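# Index the turntable one hole clockwise with the plunger

## Task

Rotate the turntable forward by exactly one hole in the clockwise sense as viewed from overhead, make sure the plunger's pin has dropped all the way into the hole it now lines up with, and finish with the fixture standing upright on the deck and neither gripper touching it.

## Robot and tools

Robot: two six-joint arms with parallel grippers, left_arm and right_arm. Each gripper's fingers point along its own +z axis and close along its y axis. The reported end_effector_position is the point between the finger pads, roughly 1 cm short of the fingertips.

Frames. The scene frame has its origin at table height, halfway between the two nominal arm bases; +z is up, +x reaches out over the table, and left_arm sits on the +y side (this is unrelated to which side of an image things appear on). Calibrated bases in the scene frame: left_arm at (+0.025, +0.326, +0.031) m, quat_wxyz (+1.000, 0, 0, +0.003); right_arm at (-0.004, -0.268, +0.031) m, quat_wxyz (+1.000, 0, 0, -0.018); up is +z in both base frames. Hand positions, orientations and wrist-camera poses are printed in the arm's own base frame; fixed cameras and the table use the scene frame. Printed hand poses may be a few centimetres off, more at long reach.

The row. Every motion command is built from rows of exactly 14 numbers covering both arms even if only one moves: first left_arm's six joint angles and its opening, then right_arm's six and its opening. Joint order inside each arm: waist (joint1), shoulder (joint2), elbow (joint3), wrist roll (joint6), wrist yaw (joint5), wrist pitch (joint4). Note that the wrist joints appear in reverse of their URDF numbering. Joint numbers are absolute target angles in radians, the same values the Joint positions line prints, not offsets. Stated ranges: waist -2.618 to 3.054, shoulder 0.000 to 3.142, elbow 0.000 to 3.142, wrist pitch -1.571 to 1.571, wrist yaw -1.571 to 1.571, wrist roll -2.094 to 2.094; true stops may differ by up to 0.059 rad, and a target beyond that margin that is also further out than the current angle gets the call rejected. The opening is absolute on a -1 (shut) to +1 (fully open) scale; a 0 is a real command, so resend the current value to leave a gripper alone. Each control step the commanded angle can only lead the measured one by a bounded amount, and targets that would shift a gripper over 200 mm are scaled back, so big changes take several actions.

Tools.
execute_actions: actions is a list of actions; each action is a list of up to 15 rows, one per 1/30 s step, and a short action repeats its last row to fill 15 steps. cameras selects images (omitted or ["all"] gives all, [] gives none). An empty actions list just reports the full state.
move: target is one 14-number row or a list of up to 15 rows, all joints interpolated together toward each row in turn. speed (rad/s, 0.01 to 2, default 0.5) caps the joint with the longest travel; one value or one per target. blend (rad) rounds corners at intermediate targets. opening_speed (at least 0.2 per second on the opening scale) ramps the fingers. blocking=false returns early while the move continues; a new move replaces a running one. The result adds a move: line, e.g. done, off_target (resting more than 0.035 rad from target), moving, held or fault, plus limits=held if steps were withheld and the worst joint error per arm. done does not prove contact or no contact.
wait: seconds 0 to 10, arms hold their last command; a running move carries on.
stop: brakes a running move to rest.
zoom_image: camera (cam_head_left, cam_head_right, cam_left_wrist, cam_right_wrist) and region [x0, y0, x1, y1] in pixels from the top-left, at most 504 by 504; images are 896x504.
read_manual: licence texts only.
finished_scene: scene is the integer number of the current scene; ends it irreversibly.

Reading results. Joint positions and Joint velocities give one block per arm in the row order, then the finger-pad gap in metres (0.094 fully open). Joint targets shows what the joints are being driven to now and appears only when it differs from positions. grip_measured uses the command scale and reads slightly wide when empty; it keeps tracking the command past first contact, so it will not reveal a touch. Joint torques follow the position order (positive toward larger angles), include arm weight and friction, and for the first three joints wrap at ±28 N m. "joint sent to its limit" means a joint was clipped at its real stop; "joint command not followed" means the clearance check altered an arm's targets. MOTOR HOT appears near 75 °C; at 90 °C the arm folds and idles, at 100 °C it goes limp.

Care. Approach contacts slowly: faster moves and targets further past the contact hit and press harder. Grippers squeeze at roughly 50 to 64 N per pad, so close gently on anything fragile and open well above grip_measured to release. Never let go of a moving part, never let anything fall or be left off the table, and keep the two arms from hitting or pressing each other. Avoid holding loads or straining toward unreachable poses for long, as motors heat. Before finishing, release the fixture and confirm it stands upright with the pin seated.

Each tool is called after ">>>" in YAML: its name, and indented under it one key for each argument.

## Session

>>> execute_actions:
  actions: []

Scene clock: 0.00 s.
left_arm: end_effector_position=(+0.3695, +0.0210, +0.1447) grip_measured=+1.000 end_effector_quat_wxyz=(+0.691, -0.046, +0.720, +0.036) | right_arm: end_effector_position=(+0.3642, -0.0543, +0.1341) grip_measured=+1.000 end_effector_quat_wxyz=(+0.671, +0.135, +0.726, -0.062)
Joint names: [waist, shoulder, elbow, wrist roll, wrist yaw, wrist pitch]
Joint positions: left_arm=[-0.002 1.545 0.182 -0.017 -0.116 1.321 0.094] | right_arm=[-0.036 1.532 0.189 0.115 0.24 1.248 0.094]
Joint velocities: within noise
Joint torques (N m): no reading
Heat: left arm: 33 °C; right arm: 32 °C.
Joint targets: left_arm=[-0.002 1.540 0.186 -0.017 -0.116 1.320] | right_arm=[-0.036 1.528 0.192 0.114 0.240 1.243]
Tool commands: left_gripper/opening=+1.0 right_gripper/opening=+1.0

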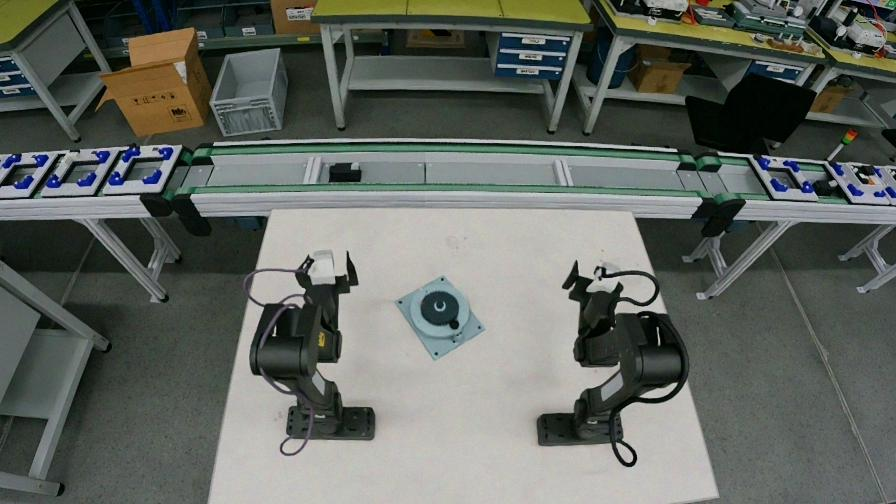

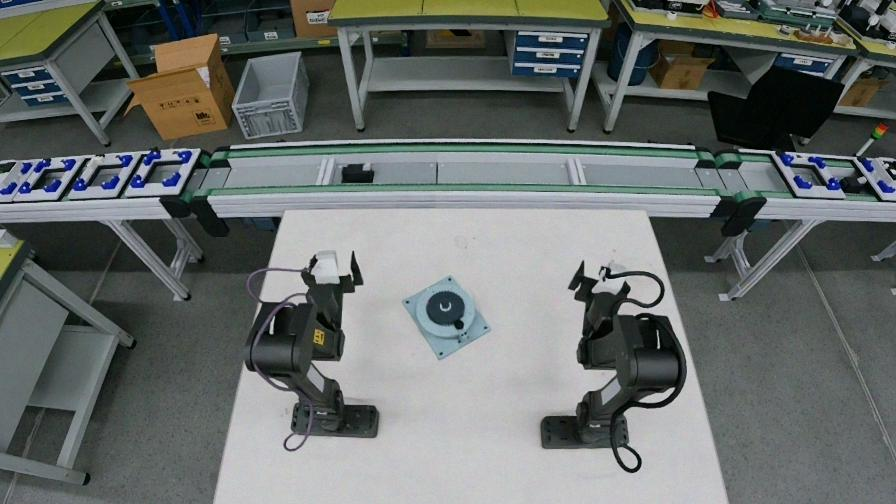

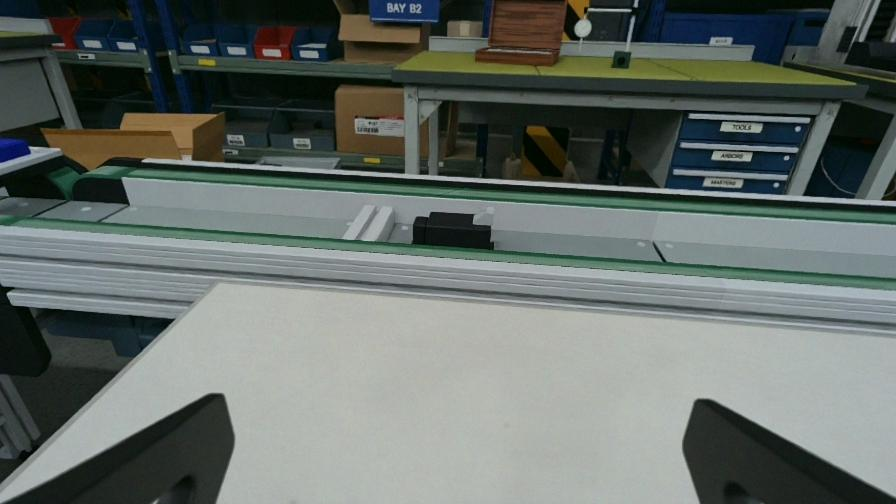

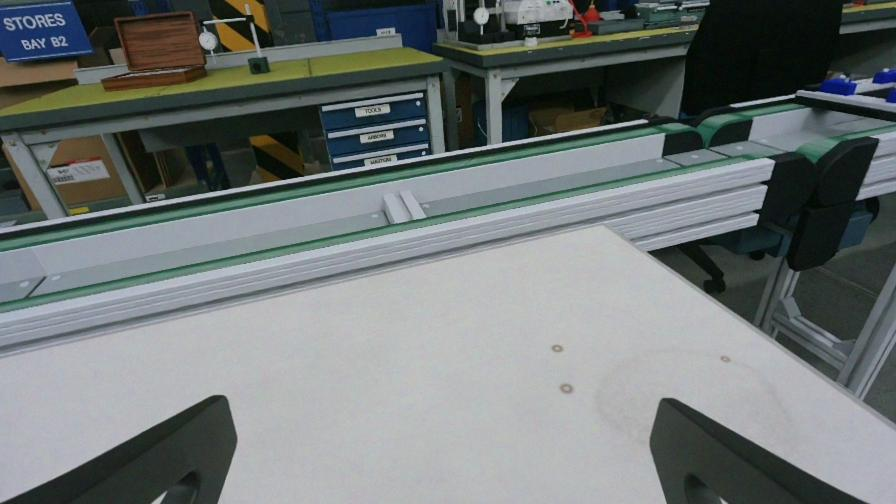

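>>> zoom_image:
  camera: "cam_head_left"
  region: [380, 265, 500, 370]

>>> zoom_image:
  camera: "cam_head_right"
  region: [390, 265, 510, 370]

Scaled by 4.200 from the camera's 896x504 image, which has a finer 1280x720 frame.

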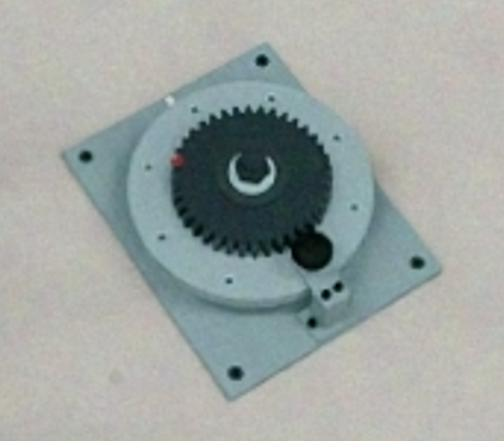

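Scaled by 4.200 from the camera's 896x504 image, which has a finer 1280x720 frame.

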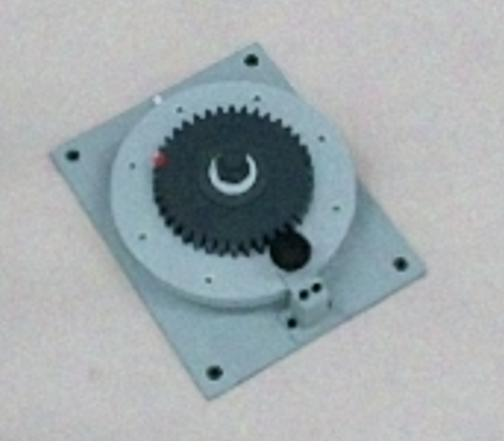

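>>> move:
  target: [-0.845,1.951,1.73,0,0,-1.35,1,-0.036,1.528,0.192,0.114,0.24,1.243,1]
  speed: 0.8

Scene clock: 72.40 s.
left_arm: end_effector_position=(+0.2454, -0.2735, +0.1203) grip_measured=+1.000 end_effector_quat_wxyz=(+0.006, +0.405, +0.914, +0.001) | right_arm: end_effector_position=(+0.3642, -0.0543, +0.1341) grip_measured=+1.000 end_effector_quat_wxyz=(+0.671, +0.135, +0.726, -0.062)
Joint positions: left_arm=[-0.845 1.931 1.703 -0.01 -0.006 -1.333 0.094] | right_arm=[-0.036 1.532 0.189 0.115 0.24 1.248 0.094]
Joint torques (N m): left_arm=[-0.02 -8.2 7.08 0.13 0.04 0.17] | right_arm=[-0.08 -4.53 6.06 0.01 0 1.71]
Joint targets: left_arm=[-0.845 1.951 1.730 0.000 0.000 -1.350] | right_arm=[-0.036 1.528 0.192 0.114 0.240 1.243]
move: done

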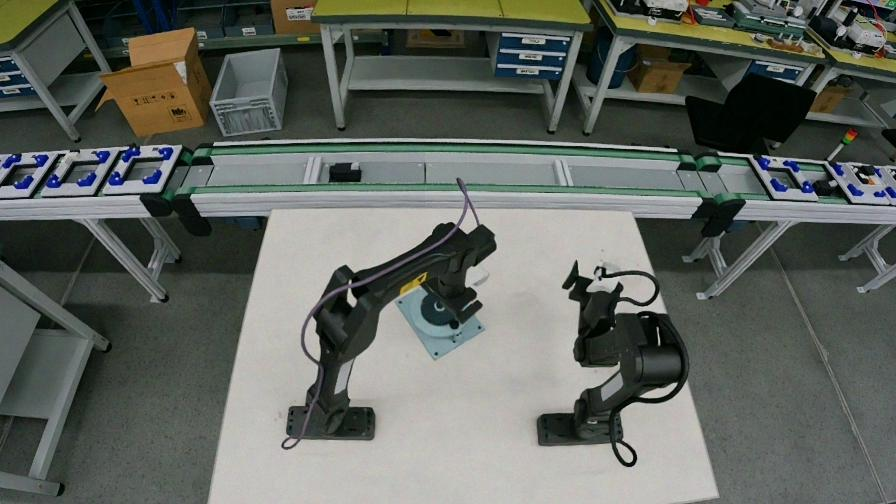

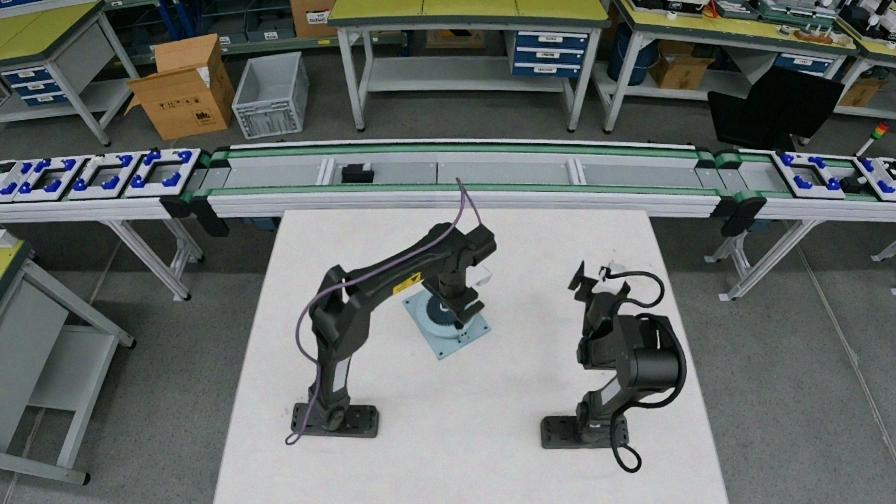

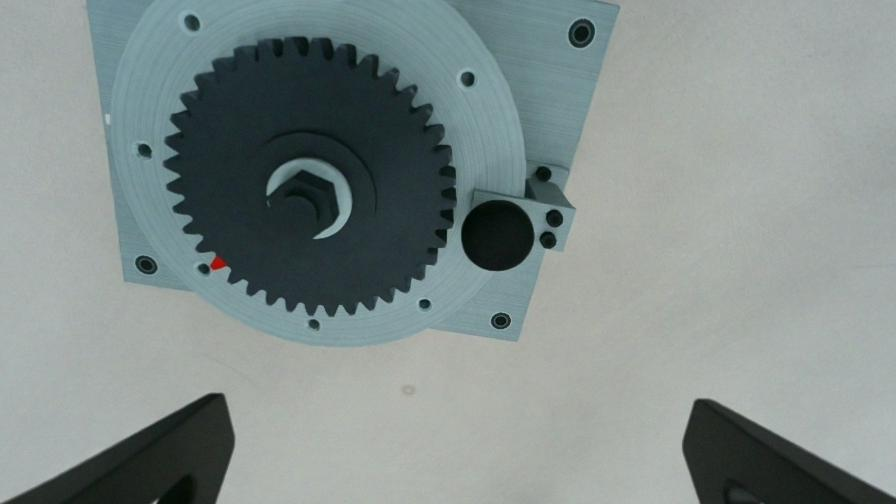

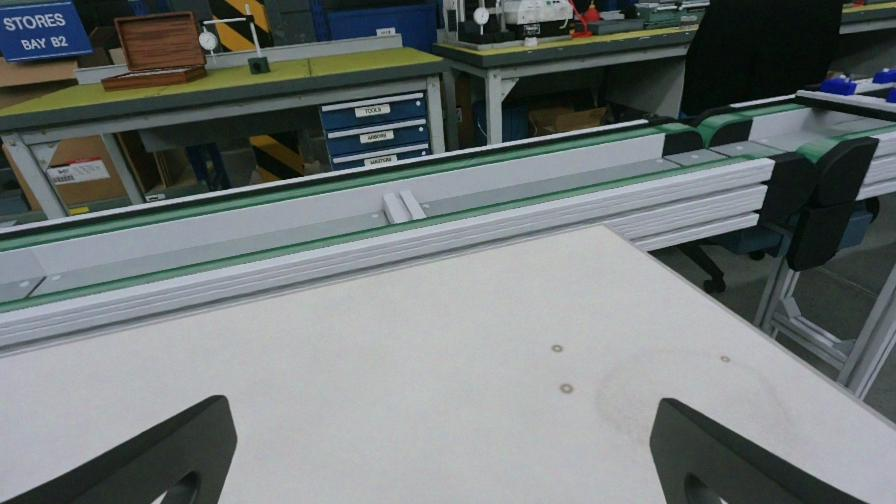

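>>> zoom_image:
  camera: "cam_left_wrist"
  region: [230, 100, 460, 260]

>>> zoom_image:
  camera: "cam_left_wrist"
  region: [430, 120, 630, 350]

Scaled by 2.191 from the camera's 896x504 image, which has a finer 1280x720 frame.

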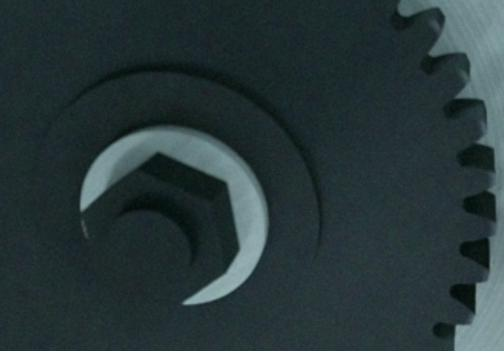

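Scaled by 2.191 from the camera's 896x504 image, which has a finer 1280x720 frame.

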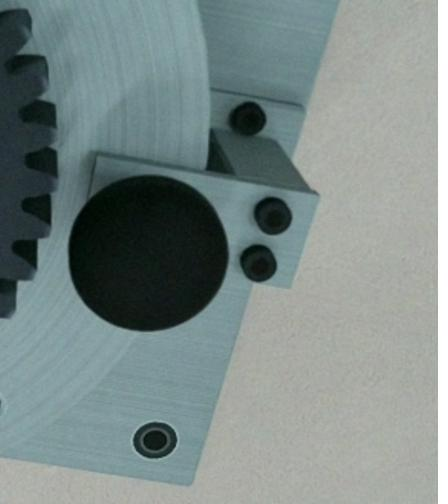

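>>> move:
  target: [-0.845,1.951,1.73,0,0,-1.35,1,0.85,0.887,0.241,0,0,0.122,1]
  speed: 0.8

>>> zoom_image:
  camera: "cam_right_wrist"
  region: [200, 0, 700, 300]

Scene clock: 155.60 s.
left_arm: end_effector_position=(+0.2453, -0.2733, +0.1203) grip_measured=+1.000 end_effector_quat_wxyz=(+0.005, +0.406, +0.914, +0.001) | right_arm: end_effector_position=(+0.1980, +0.2203, +0.0883) grip_measured=+1.000 end_effector_quat_wxyz=(+0.449, -0.350, +0.798, +0.198)
Joint positions: left_arm=[-0.845 1.931 1.703 -0.009 -0.006 -1.334 0.094] | right_arm=[0.842 0.9 0.216 0.01 0.011 0.138 0.094]
Joint torques (N m): left_arm=[-0.06 -8.18 7.08 0.11 0.04 0.22] | right_arm=[0.69 -2.03 11.04 -0.1 -0.12 1.49]
Joint targets: left_arm=[-0.845 1.951 1.730 0.000 0.000 -1.350] | right_arm=[0.850 0.887 0.241 0.000 0.000 0.122]
move: done

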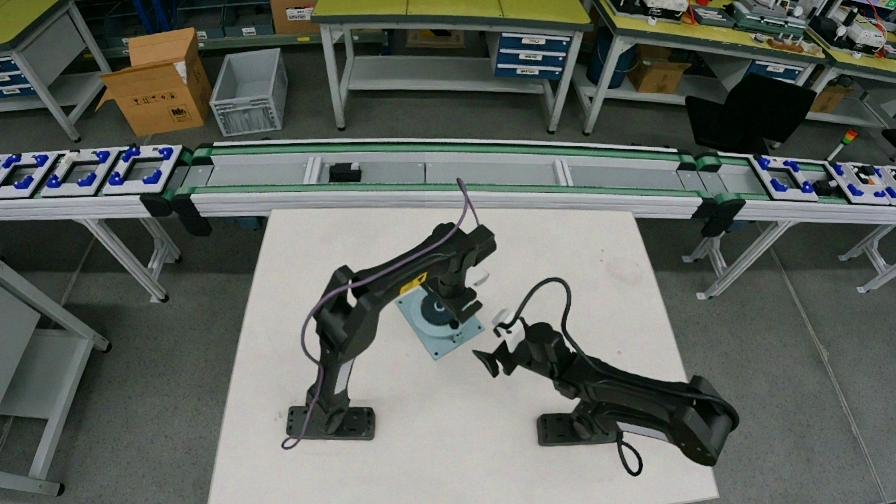

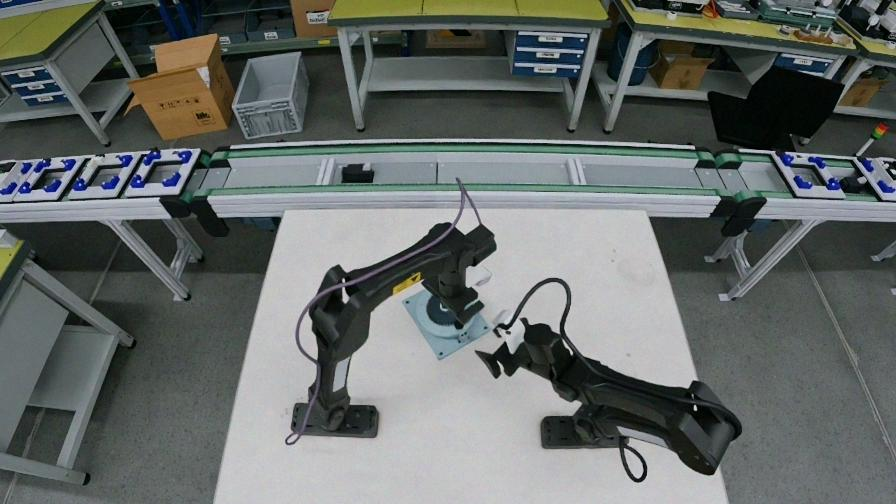

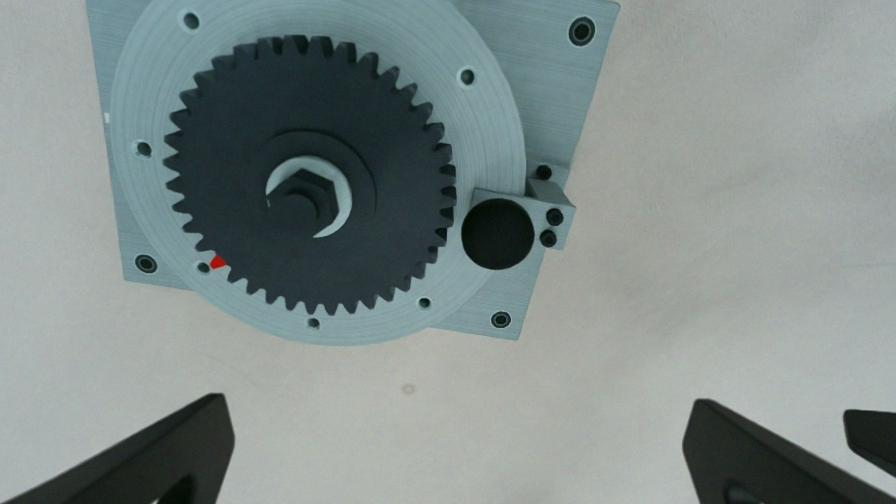

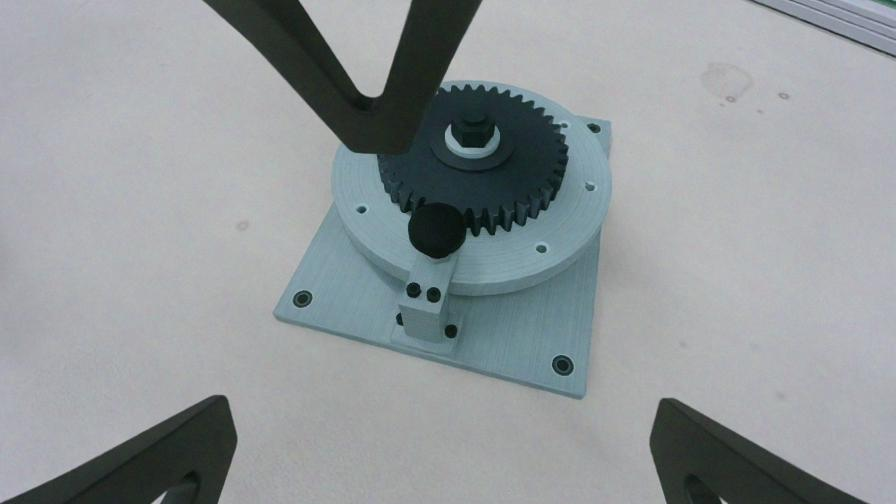

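Scaled by 1.008 from the camera's 896x504 image, which has a finer 1280x720 frame.

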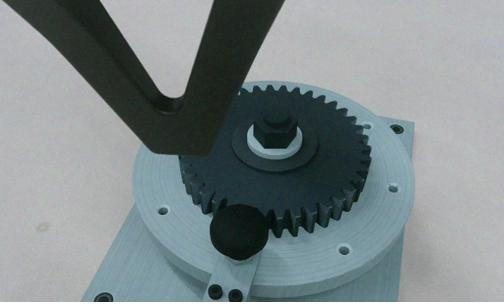

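>>> zoom_image:
  camera: "cam_left_wrist"
  region: [255, 145, 365, 245]

>>> zoom_image:
  camera: "cam_right_wrist"
  region: [380, 80, 580, 280]

Scaled by 4.582 from the camera's 896x504 image, which has a finer 1280x720 frame.

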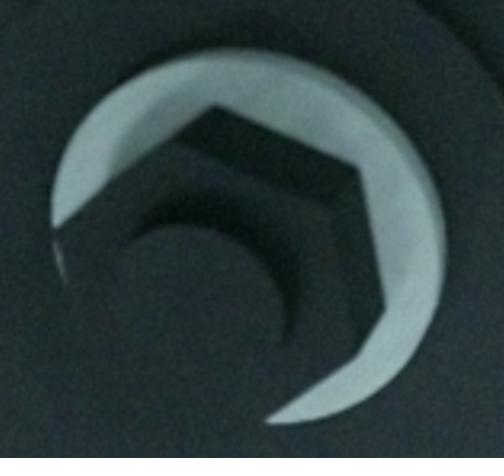

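Scaled by 2.520 from the camera's 896x504 image, which has a finer 1280x720 frame.

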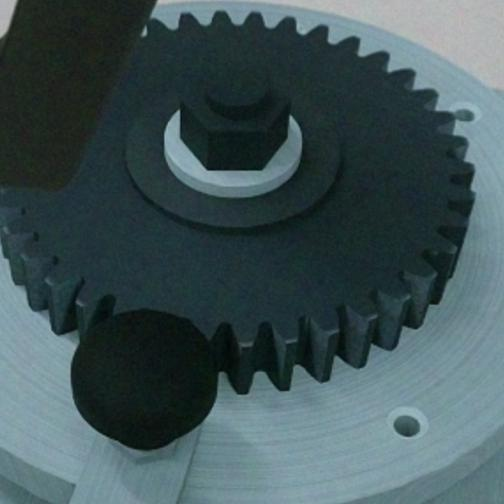

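>>> move:
  target: [-0.723,2.054,1.752,-1.1414,0,-1.279,1,0.85,0.887,0.241,0,0,0.122,1]
  speed: 0.6

>>> zoom_image:
  camera: "cam_right_wrist"
  region: [380, 30, 580, 230]

Scene clock: 230.13 s.
left_arm: end_effector_position=(+0.2852, -0.2529, +0.0893) grip_measured=+1.000 end_effector_quat_wxyz=(-0.009, -0.199, +0.980, +0.014) | right_arm: end_effector_position=(+0.1978, +0.2202, +0.0880) grip_measured=+1.000 end_effector_quat_wxyz=(+0.448, -0.350, +0.798, +0.198)
Joint positions: left_arm=[-0.729 2.033 1.724 -1.13 -0.003 -1.294 0.094] | right_arm=[0.842 0.9 0.216 0.009 0.01 0.137 0.094]
Joint torques (N m): left_arm=[0.5 -8.95 7.08 -0.08 0 0.53] | right_arm=[0.68 -2.09 11.17 -0.07 -0.11 1.5]
Joint targets: left_arm=[-0.723 2.054 1.752 -1.141 0.000 -1.279] | right_arm=[0.850 0.887 0.241 0.000 0.000 0.122]
move: done

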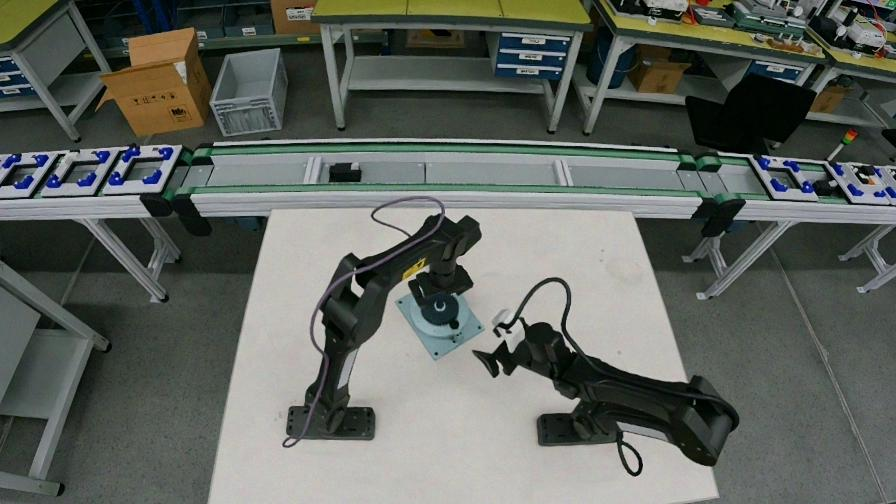

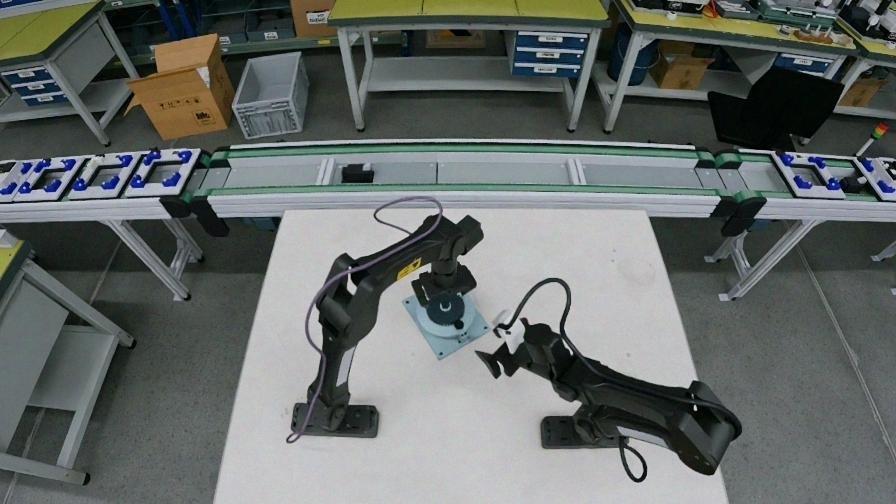

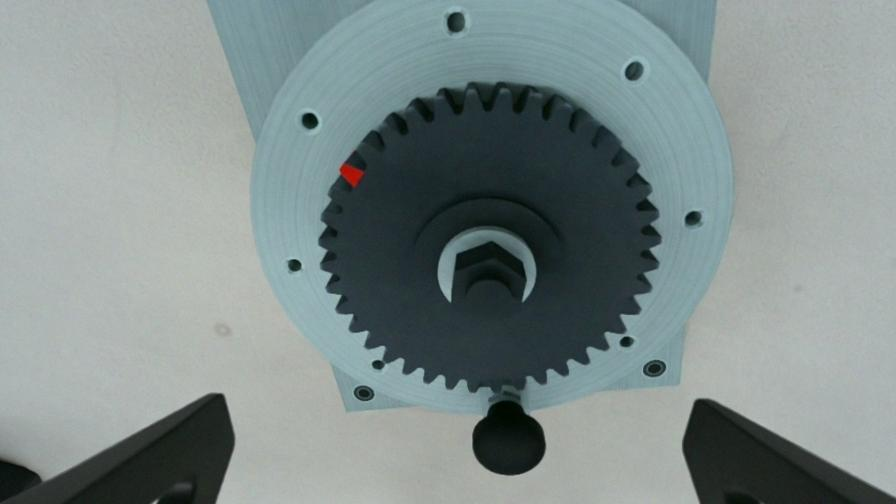

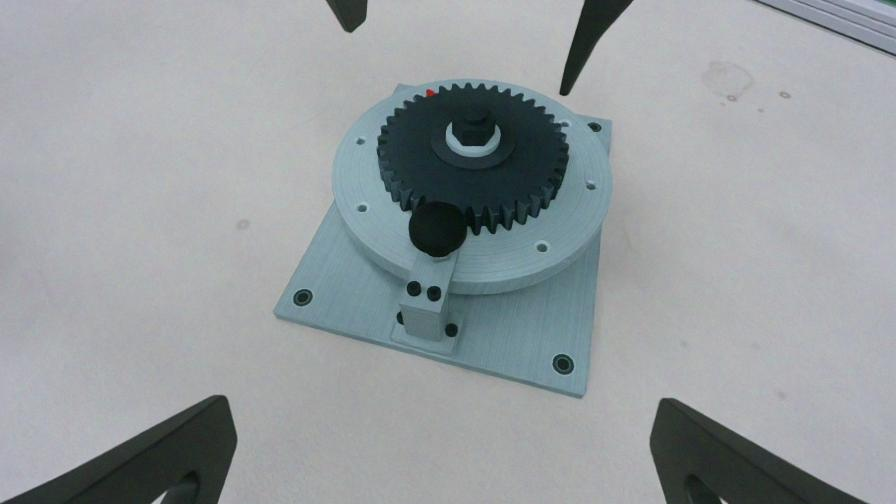

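Scaled by 2.520 from the camera's 896x504 image, which has a finer 1280x720 frame.

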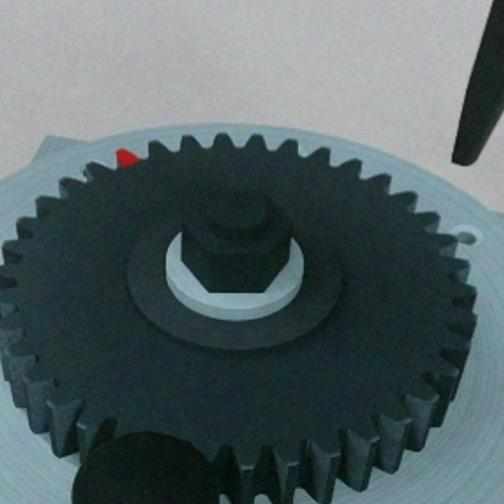

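>>> move:
  target: [-0.712,2.083,1.645,-1.147,0,-1.12,1,0.85,0.887,0.241,0,0,0.122,1]
  speed: 0.3

>>> zoom_image:
  camera: "cam_right_wrist"
  region: [380, 30, 580, 230]

Scene clock: 277.17 s.
left_arm: end_effector_position=(+0.3026, -0.2627, +0.0606) grip_measured=+1.000 end_effector_quat_wxyz=(+0.009, -0.208, +0.978, -0.011) | right_arm: end_effector_position=(+0.1977, +0.2203, +0.0880) grip_measured=+1.000 end_effector_quat_wxyz=(+0.448, -0.350, +0.798, +0.198)
Joint positions: left_arm=[-0.718 2.065 1.657 -1.137 -0.002 -1.135 0.094] | right_arm=[0.842 0.9 0.216 0.009 0.01 0.137 0.094]
Joint torques (N m): left_arm=[0.5 -9.55 3.97 -0.1 0 0.66] | right_arm=[0.69 -2.09 11.03 -0.07 -0.11 1.5]
Joint targets: left_arm=[-0.712 2.083 1.645 -1.147 0.000 -1.120] | right_arm=[0.850 0.887 0.241 0.000 0.000 0.122]
move: done

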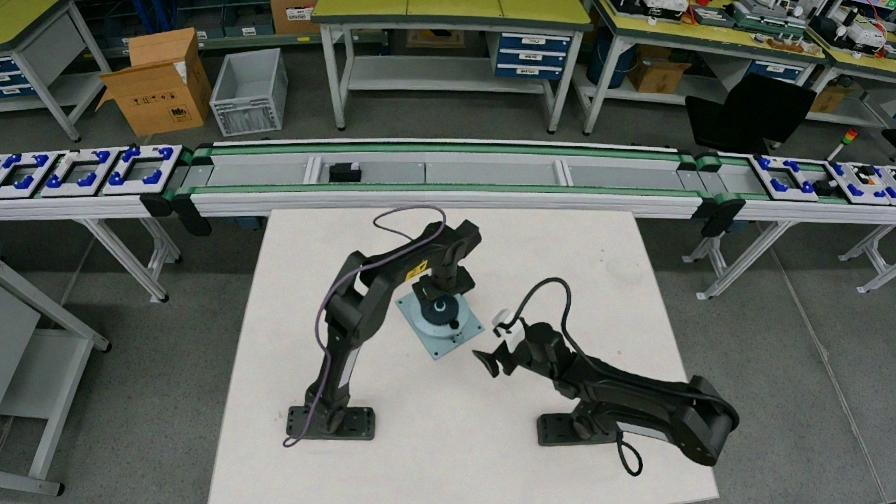

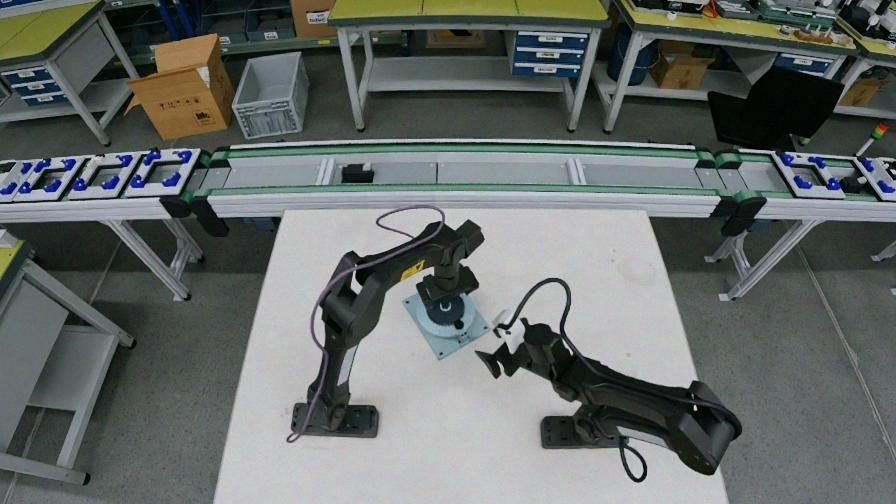

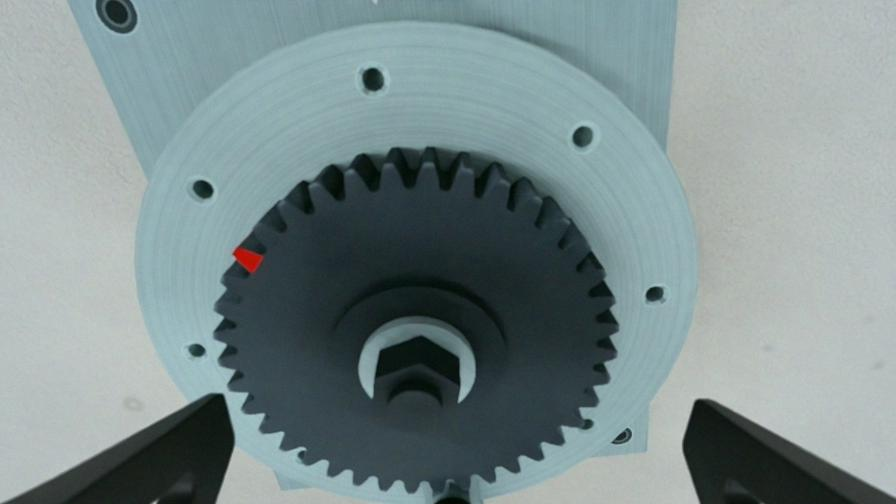

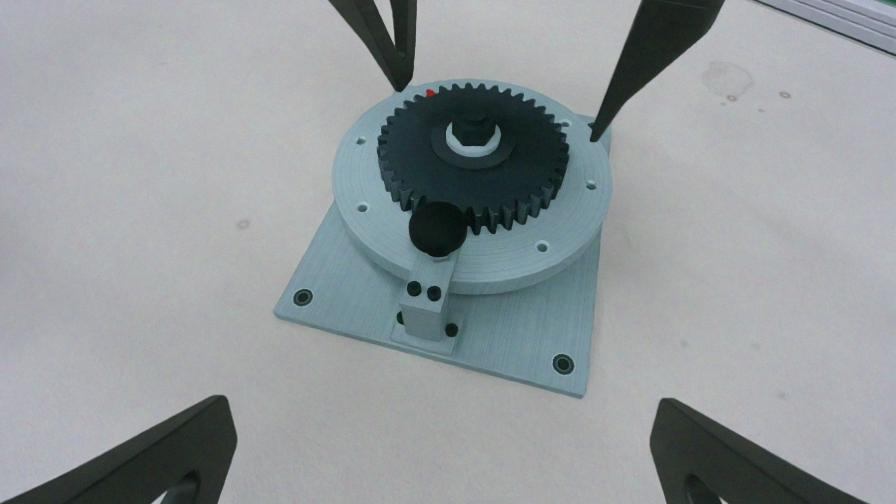

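Scaled by 2.520 from the camera's 896x504 image, which has a finer 1280x720 frame.

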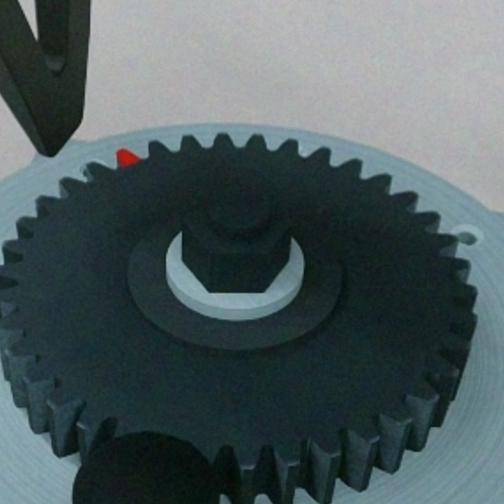

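>>> move:
  target: [-0.727,2.1,1.561,-1.147,0,-1.049,1,0.85,0.887,0.241,0,0,0.122,1]
  speed: 0.2

>>> zoom_image:
  camera: "cam_right_wrist"
  region: [340, 30, 640, 250]

Scene clock: 304.73 s.
left_arm: end_effector_position=(+0.2950, -0.2578, +0.0380) grip_measured=+1.000 end_effector_quat_wxyz=(+0.000, -0.207, +0.978, +0.000) | right_arm: end_effector_position=(+0.1977, +0.2203, +0.0879) grip_measured=+1.000 end_effector_quat_wxyz=(+0.448, -0.350, +0.798, +0.198)
Joint positions: left_arm=[-0.721 2.076 1.582 -1.138 0 -1.077 0.094] | right_arm=[0.842 0.9 0.216 0.009 0.01 0.137 0.094]
Joint torques (N m): left_arm=[-0.51 -8.9 3.22 -0.09 -0.01 0.74] | right_arm=[0.73 -2.06 11.06 -0.06 -0.11 1.49]
Joint targets: left_arm=[-0.727 2.100 1.561 -1.147 0.000 -1.049] | right_arm=[0.850 0.887 0.241 0.000 0.000 0.122]
move: done

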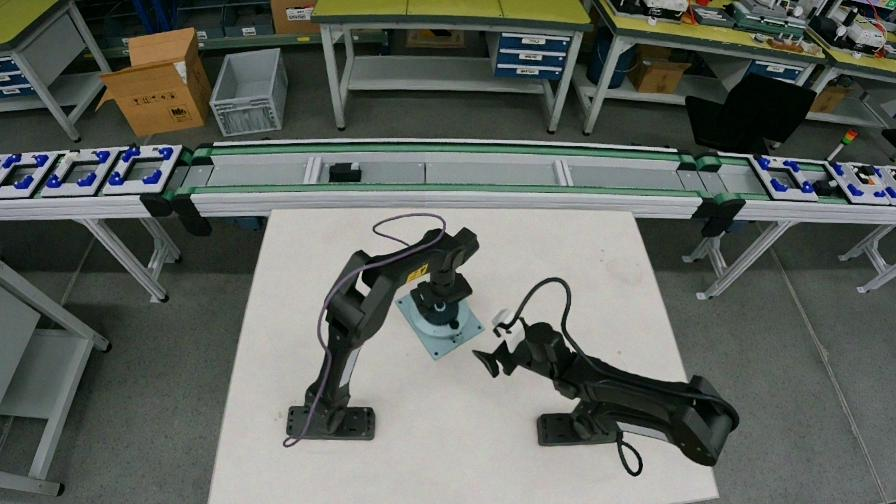

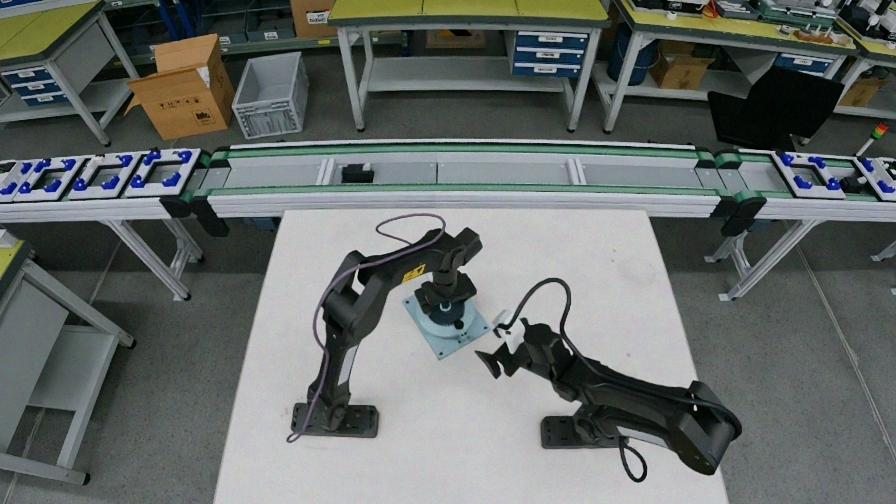

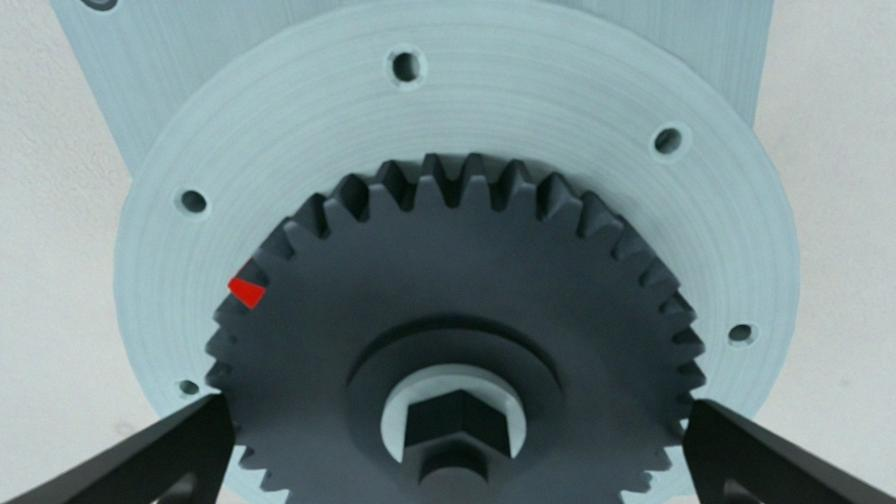

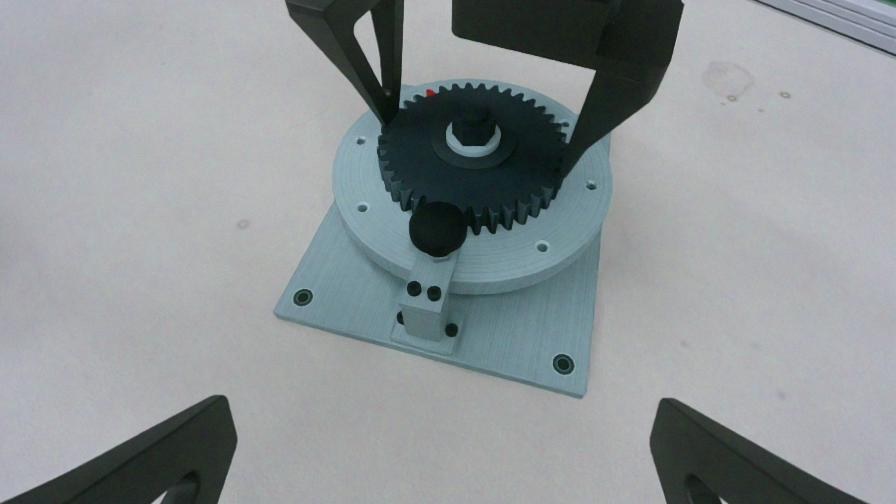

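Scaled by 1.680 from the camera's 896x504 image, which has a finer 1280x720 frame.

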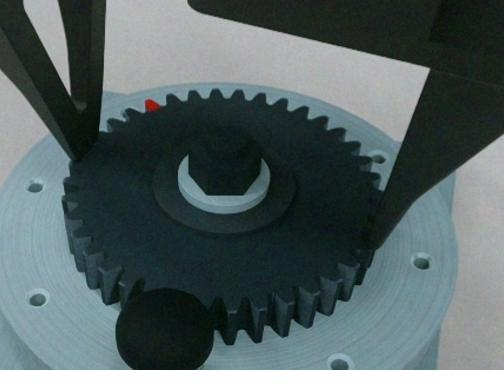

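>>> move:
  target: [-0.727,2.1,1.561,-1.147,0,-1.049,-0.35,0.85,0.887,0.241,0,0,0.122,1]
  opening_speed: 0.6
  cameras: ["cam_left_wrist","cam_right_wrist"]

>>> zoom_image:
  camera: "cam_right_wrist"
  region: [380, 30, 580, 230]

Scene clock: 320.33 s.
left_arm: end_effector_position=(+0.2945, -0.2578, +0.0380) grip_measured=-0.137 end_effector_quat_wxyz=(-0.001, -0.207, +0.978, +0.000) | right_arm: end_effector_position=(+0.1977, +0.2203, +0.0879) grip_measured=+1.000 end_effector_quat_wxyz=(+0.448, -0.350, +0.798, +0.198)
Joint positions: left_arm=[-0.721 2.076 1.582 -1.138 0.001 -1.078 0.041] | right_arm=[0.842 0.9 0.216 0.009 0.01 0.137 0.094]
Joint torques (N m): left_arm=[-0.5 -8.92 3.19 -0.09 -0.02 0.75] | right_arm=[0.68 -2.09 11.04 -0.08 -0.11 1.51]
Joint targets: left_arm=[-0.727 2.100 1.561 -1.147 0.000 -1.049] | right_arm=[0.850 0.887 0.241 0.000 0.000 0.122]
move: done
Images, in order: cam_left_wrist, cam_right_wrist.

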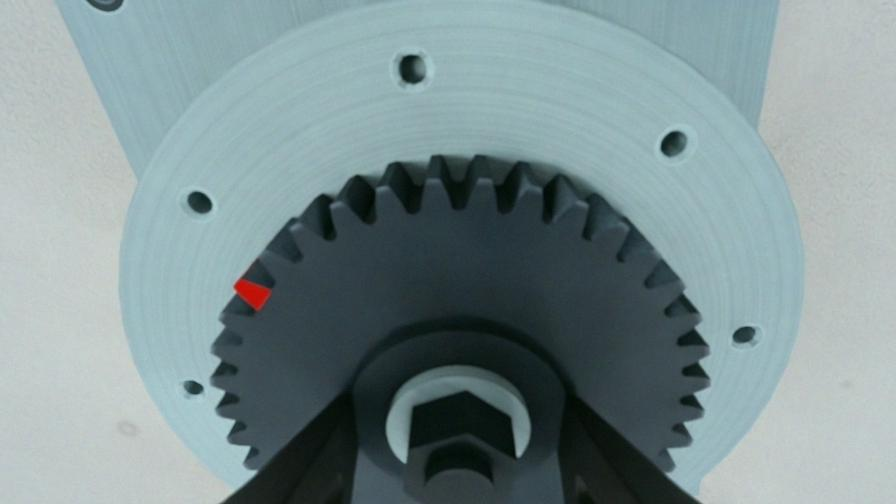

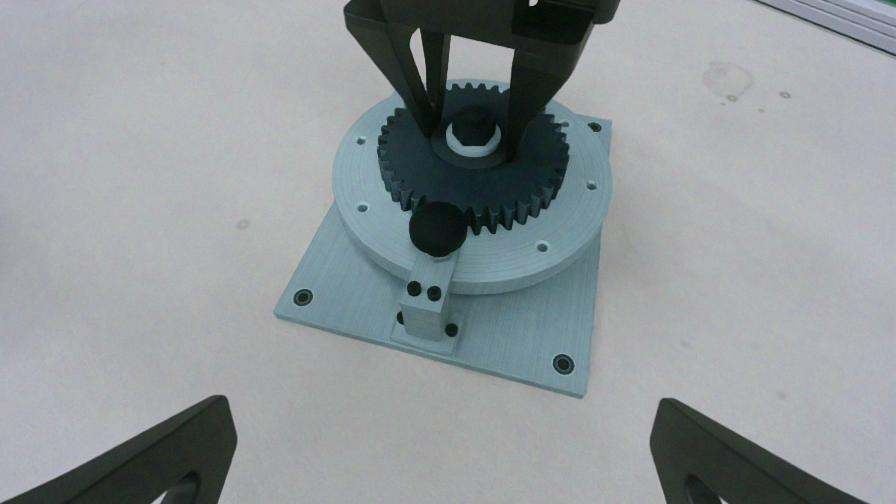

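Scaled by 2.520 from the camera's 896x504 image, which has a finer 1280x720 frame.

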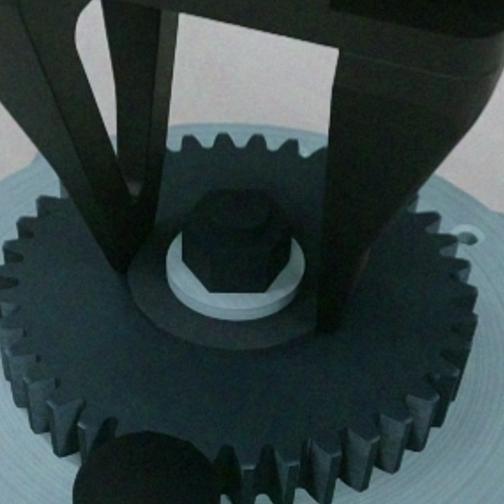

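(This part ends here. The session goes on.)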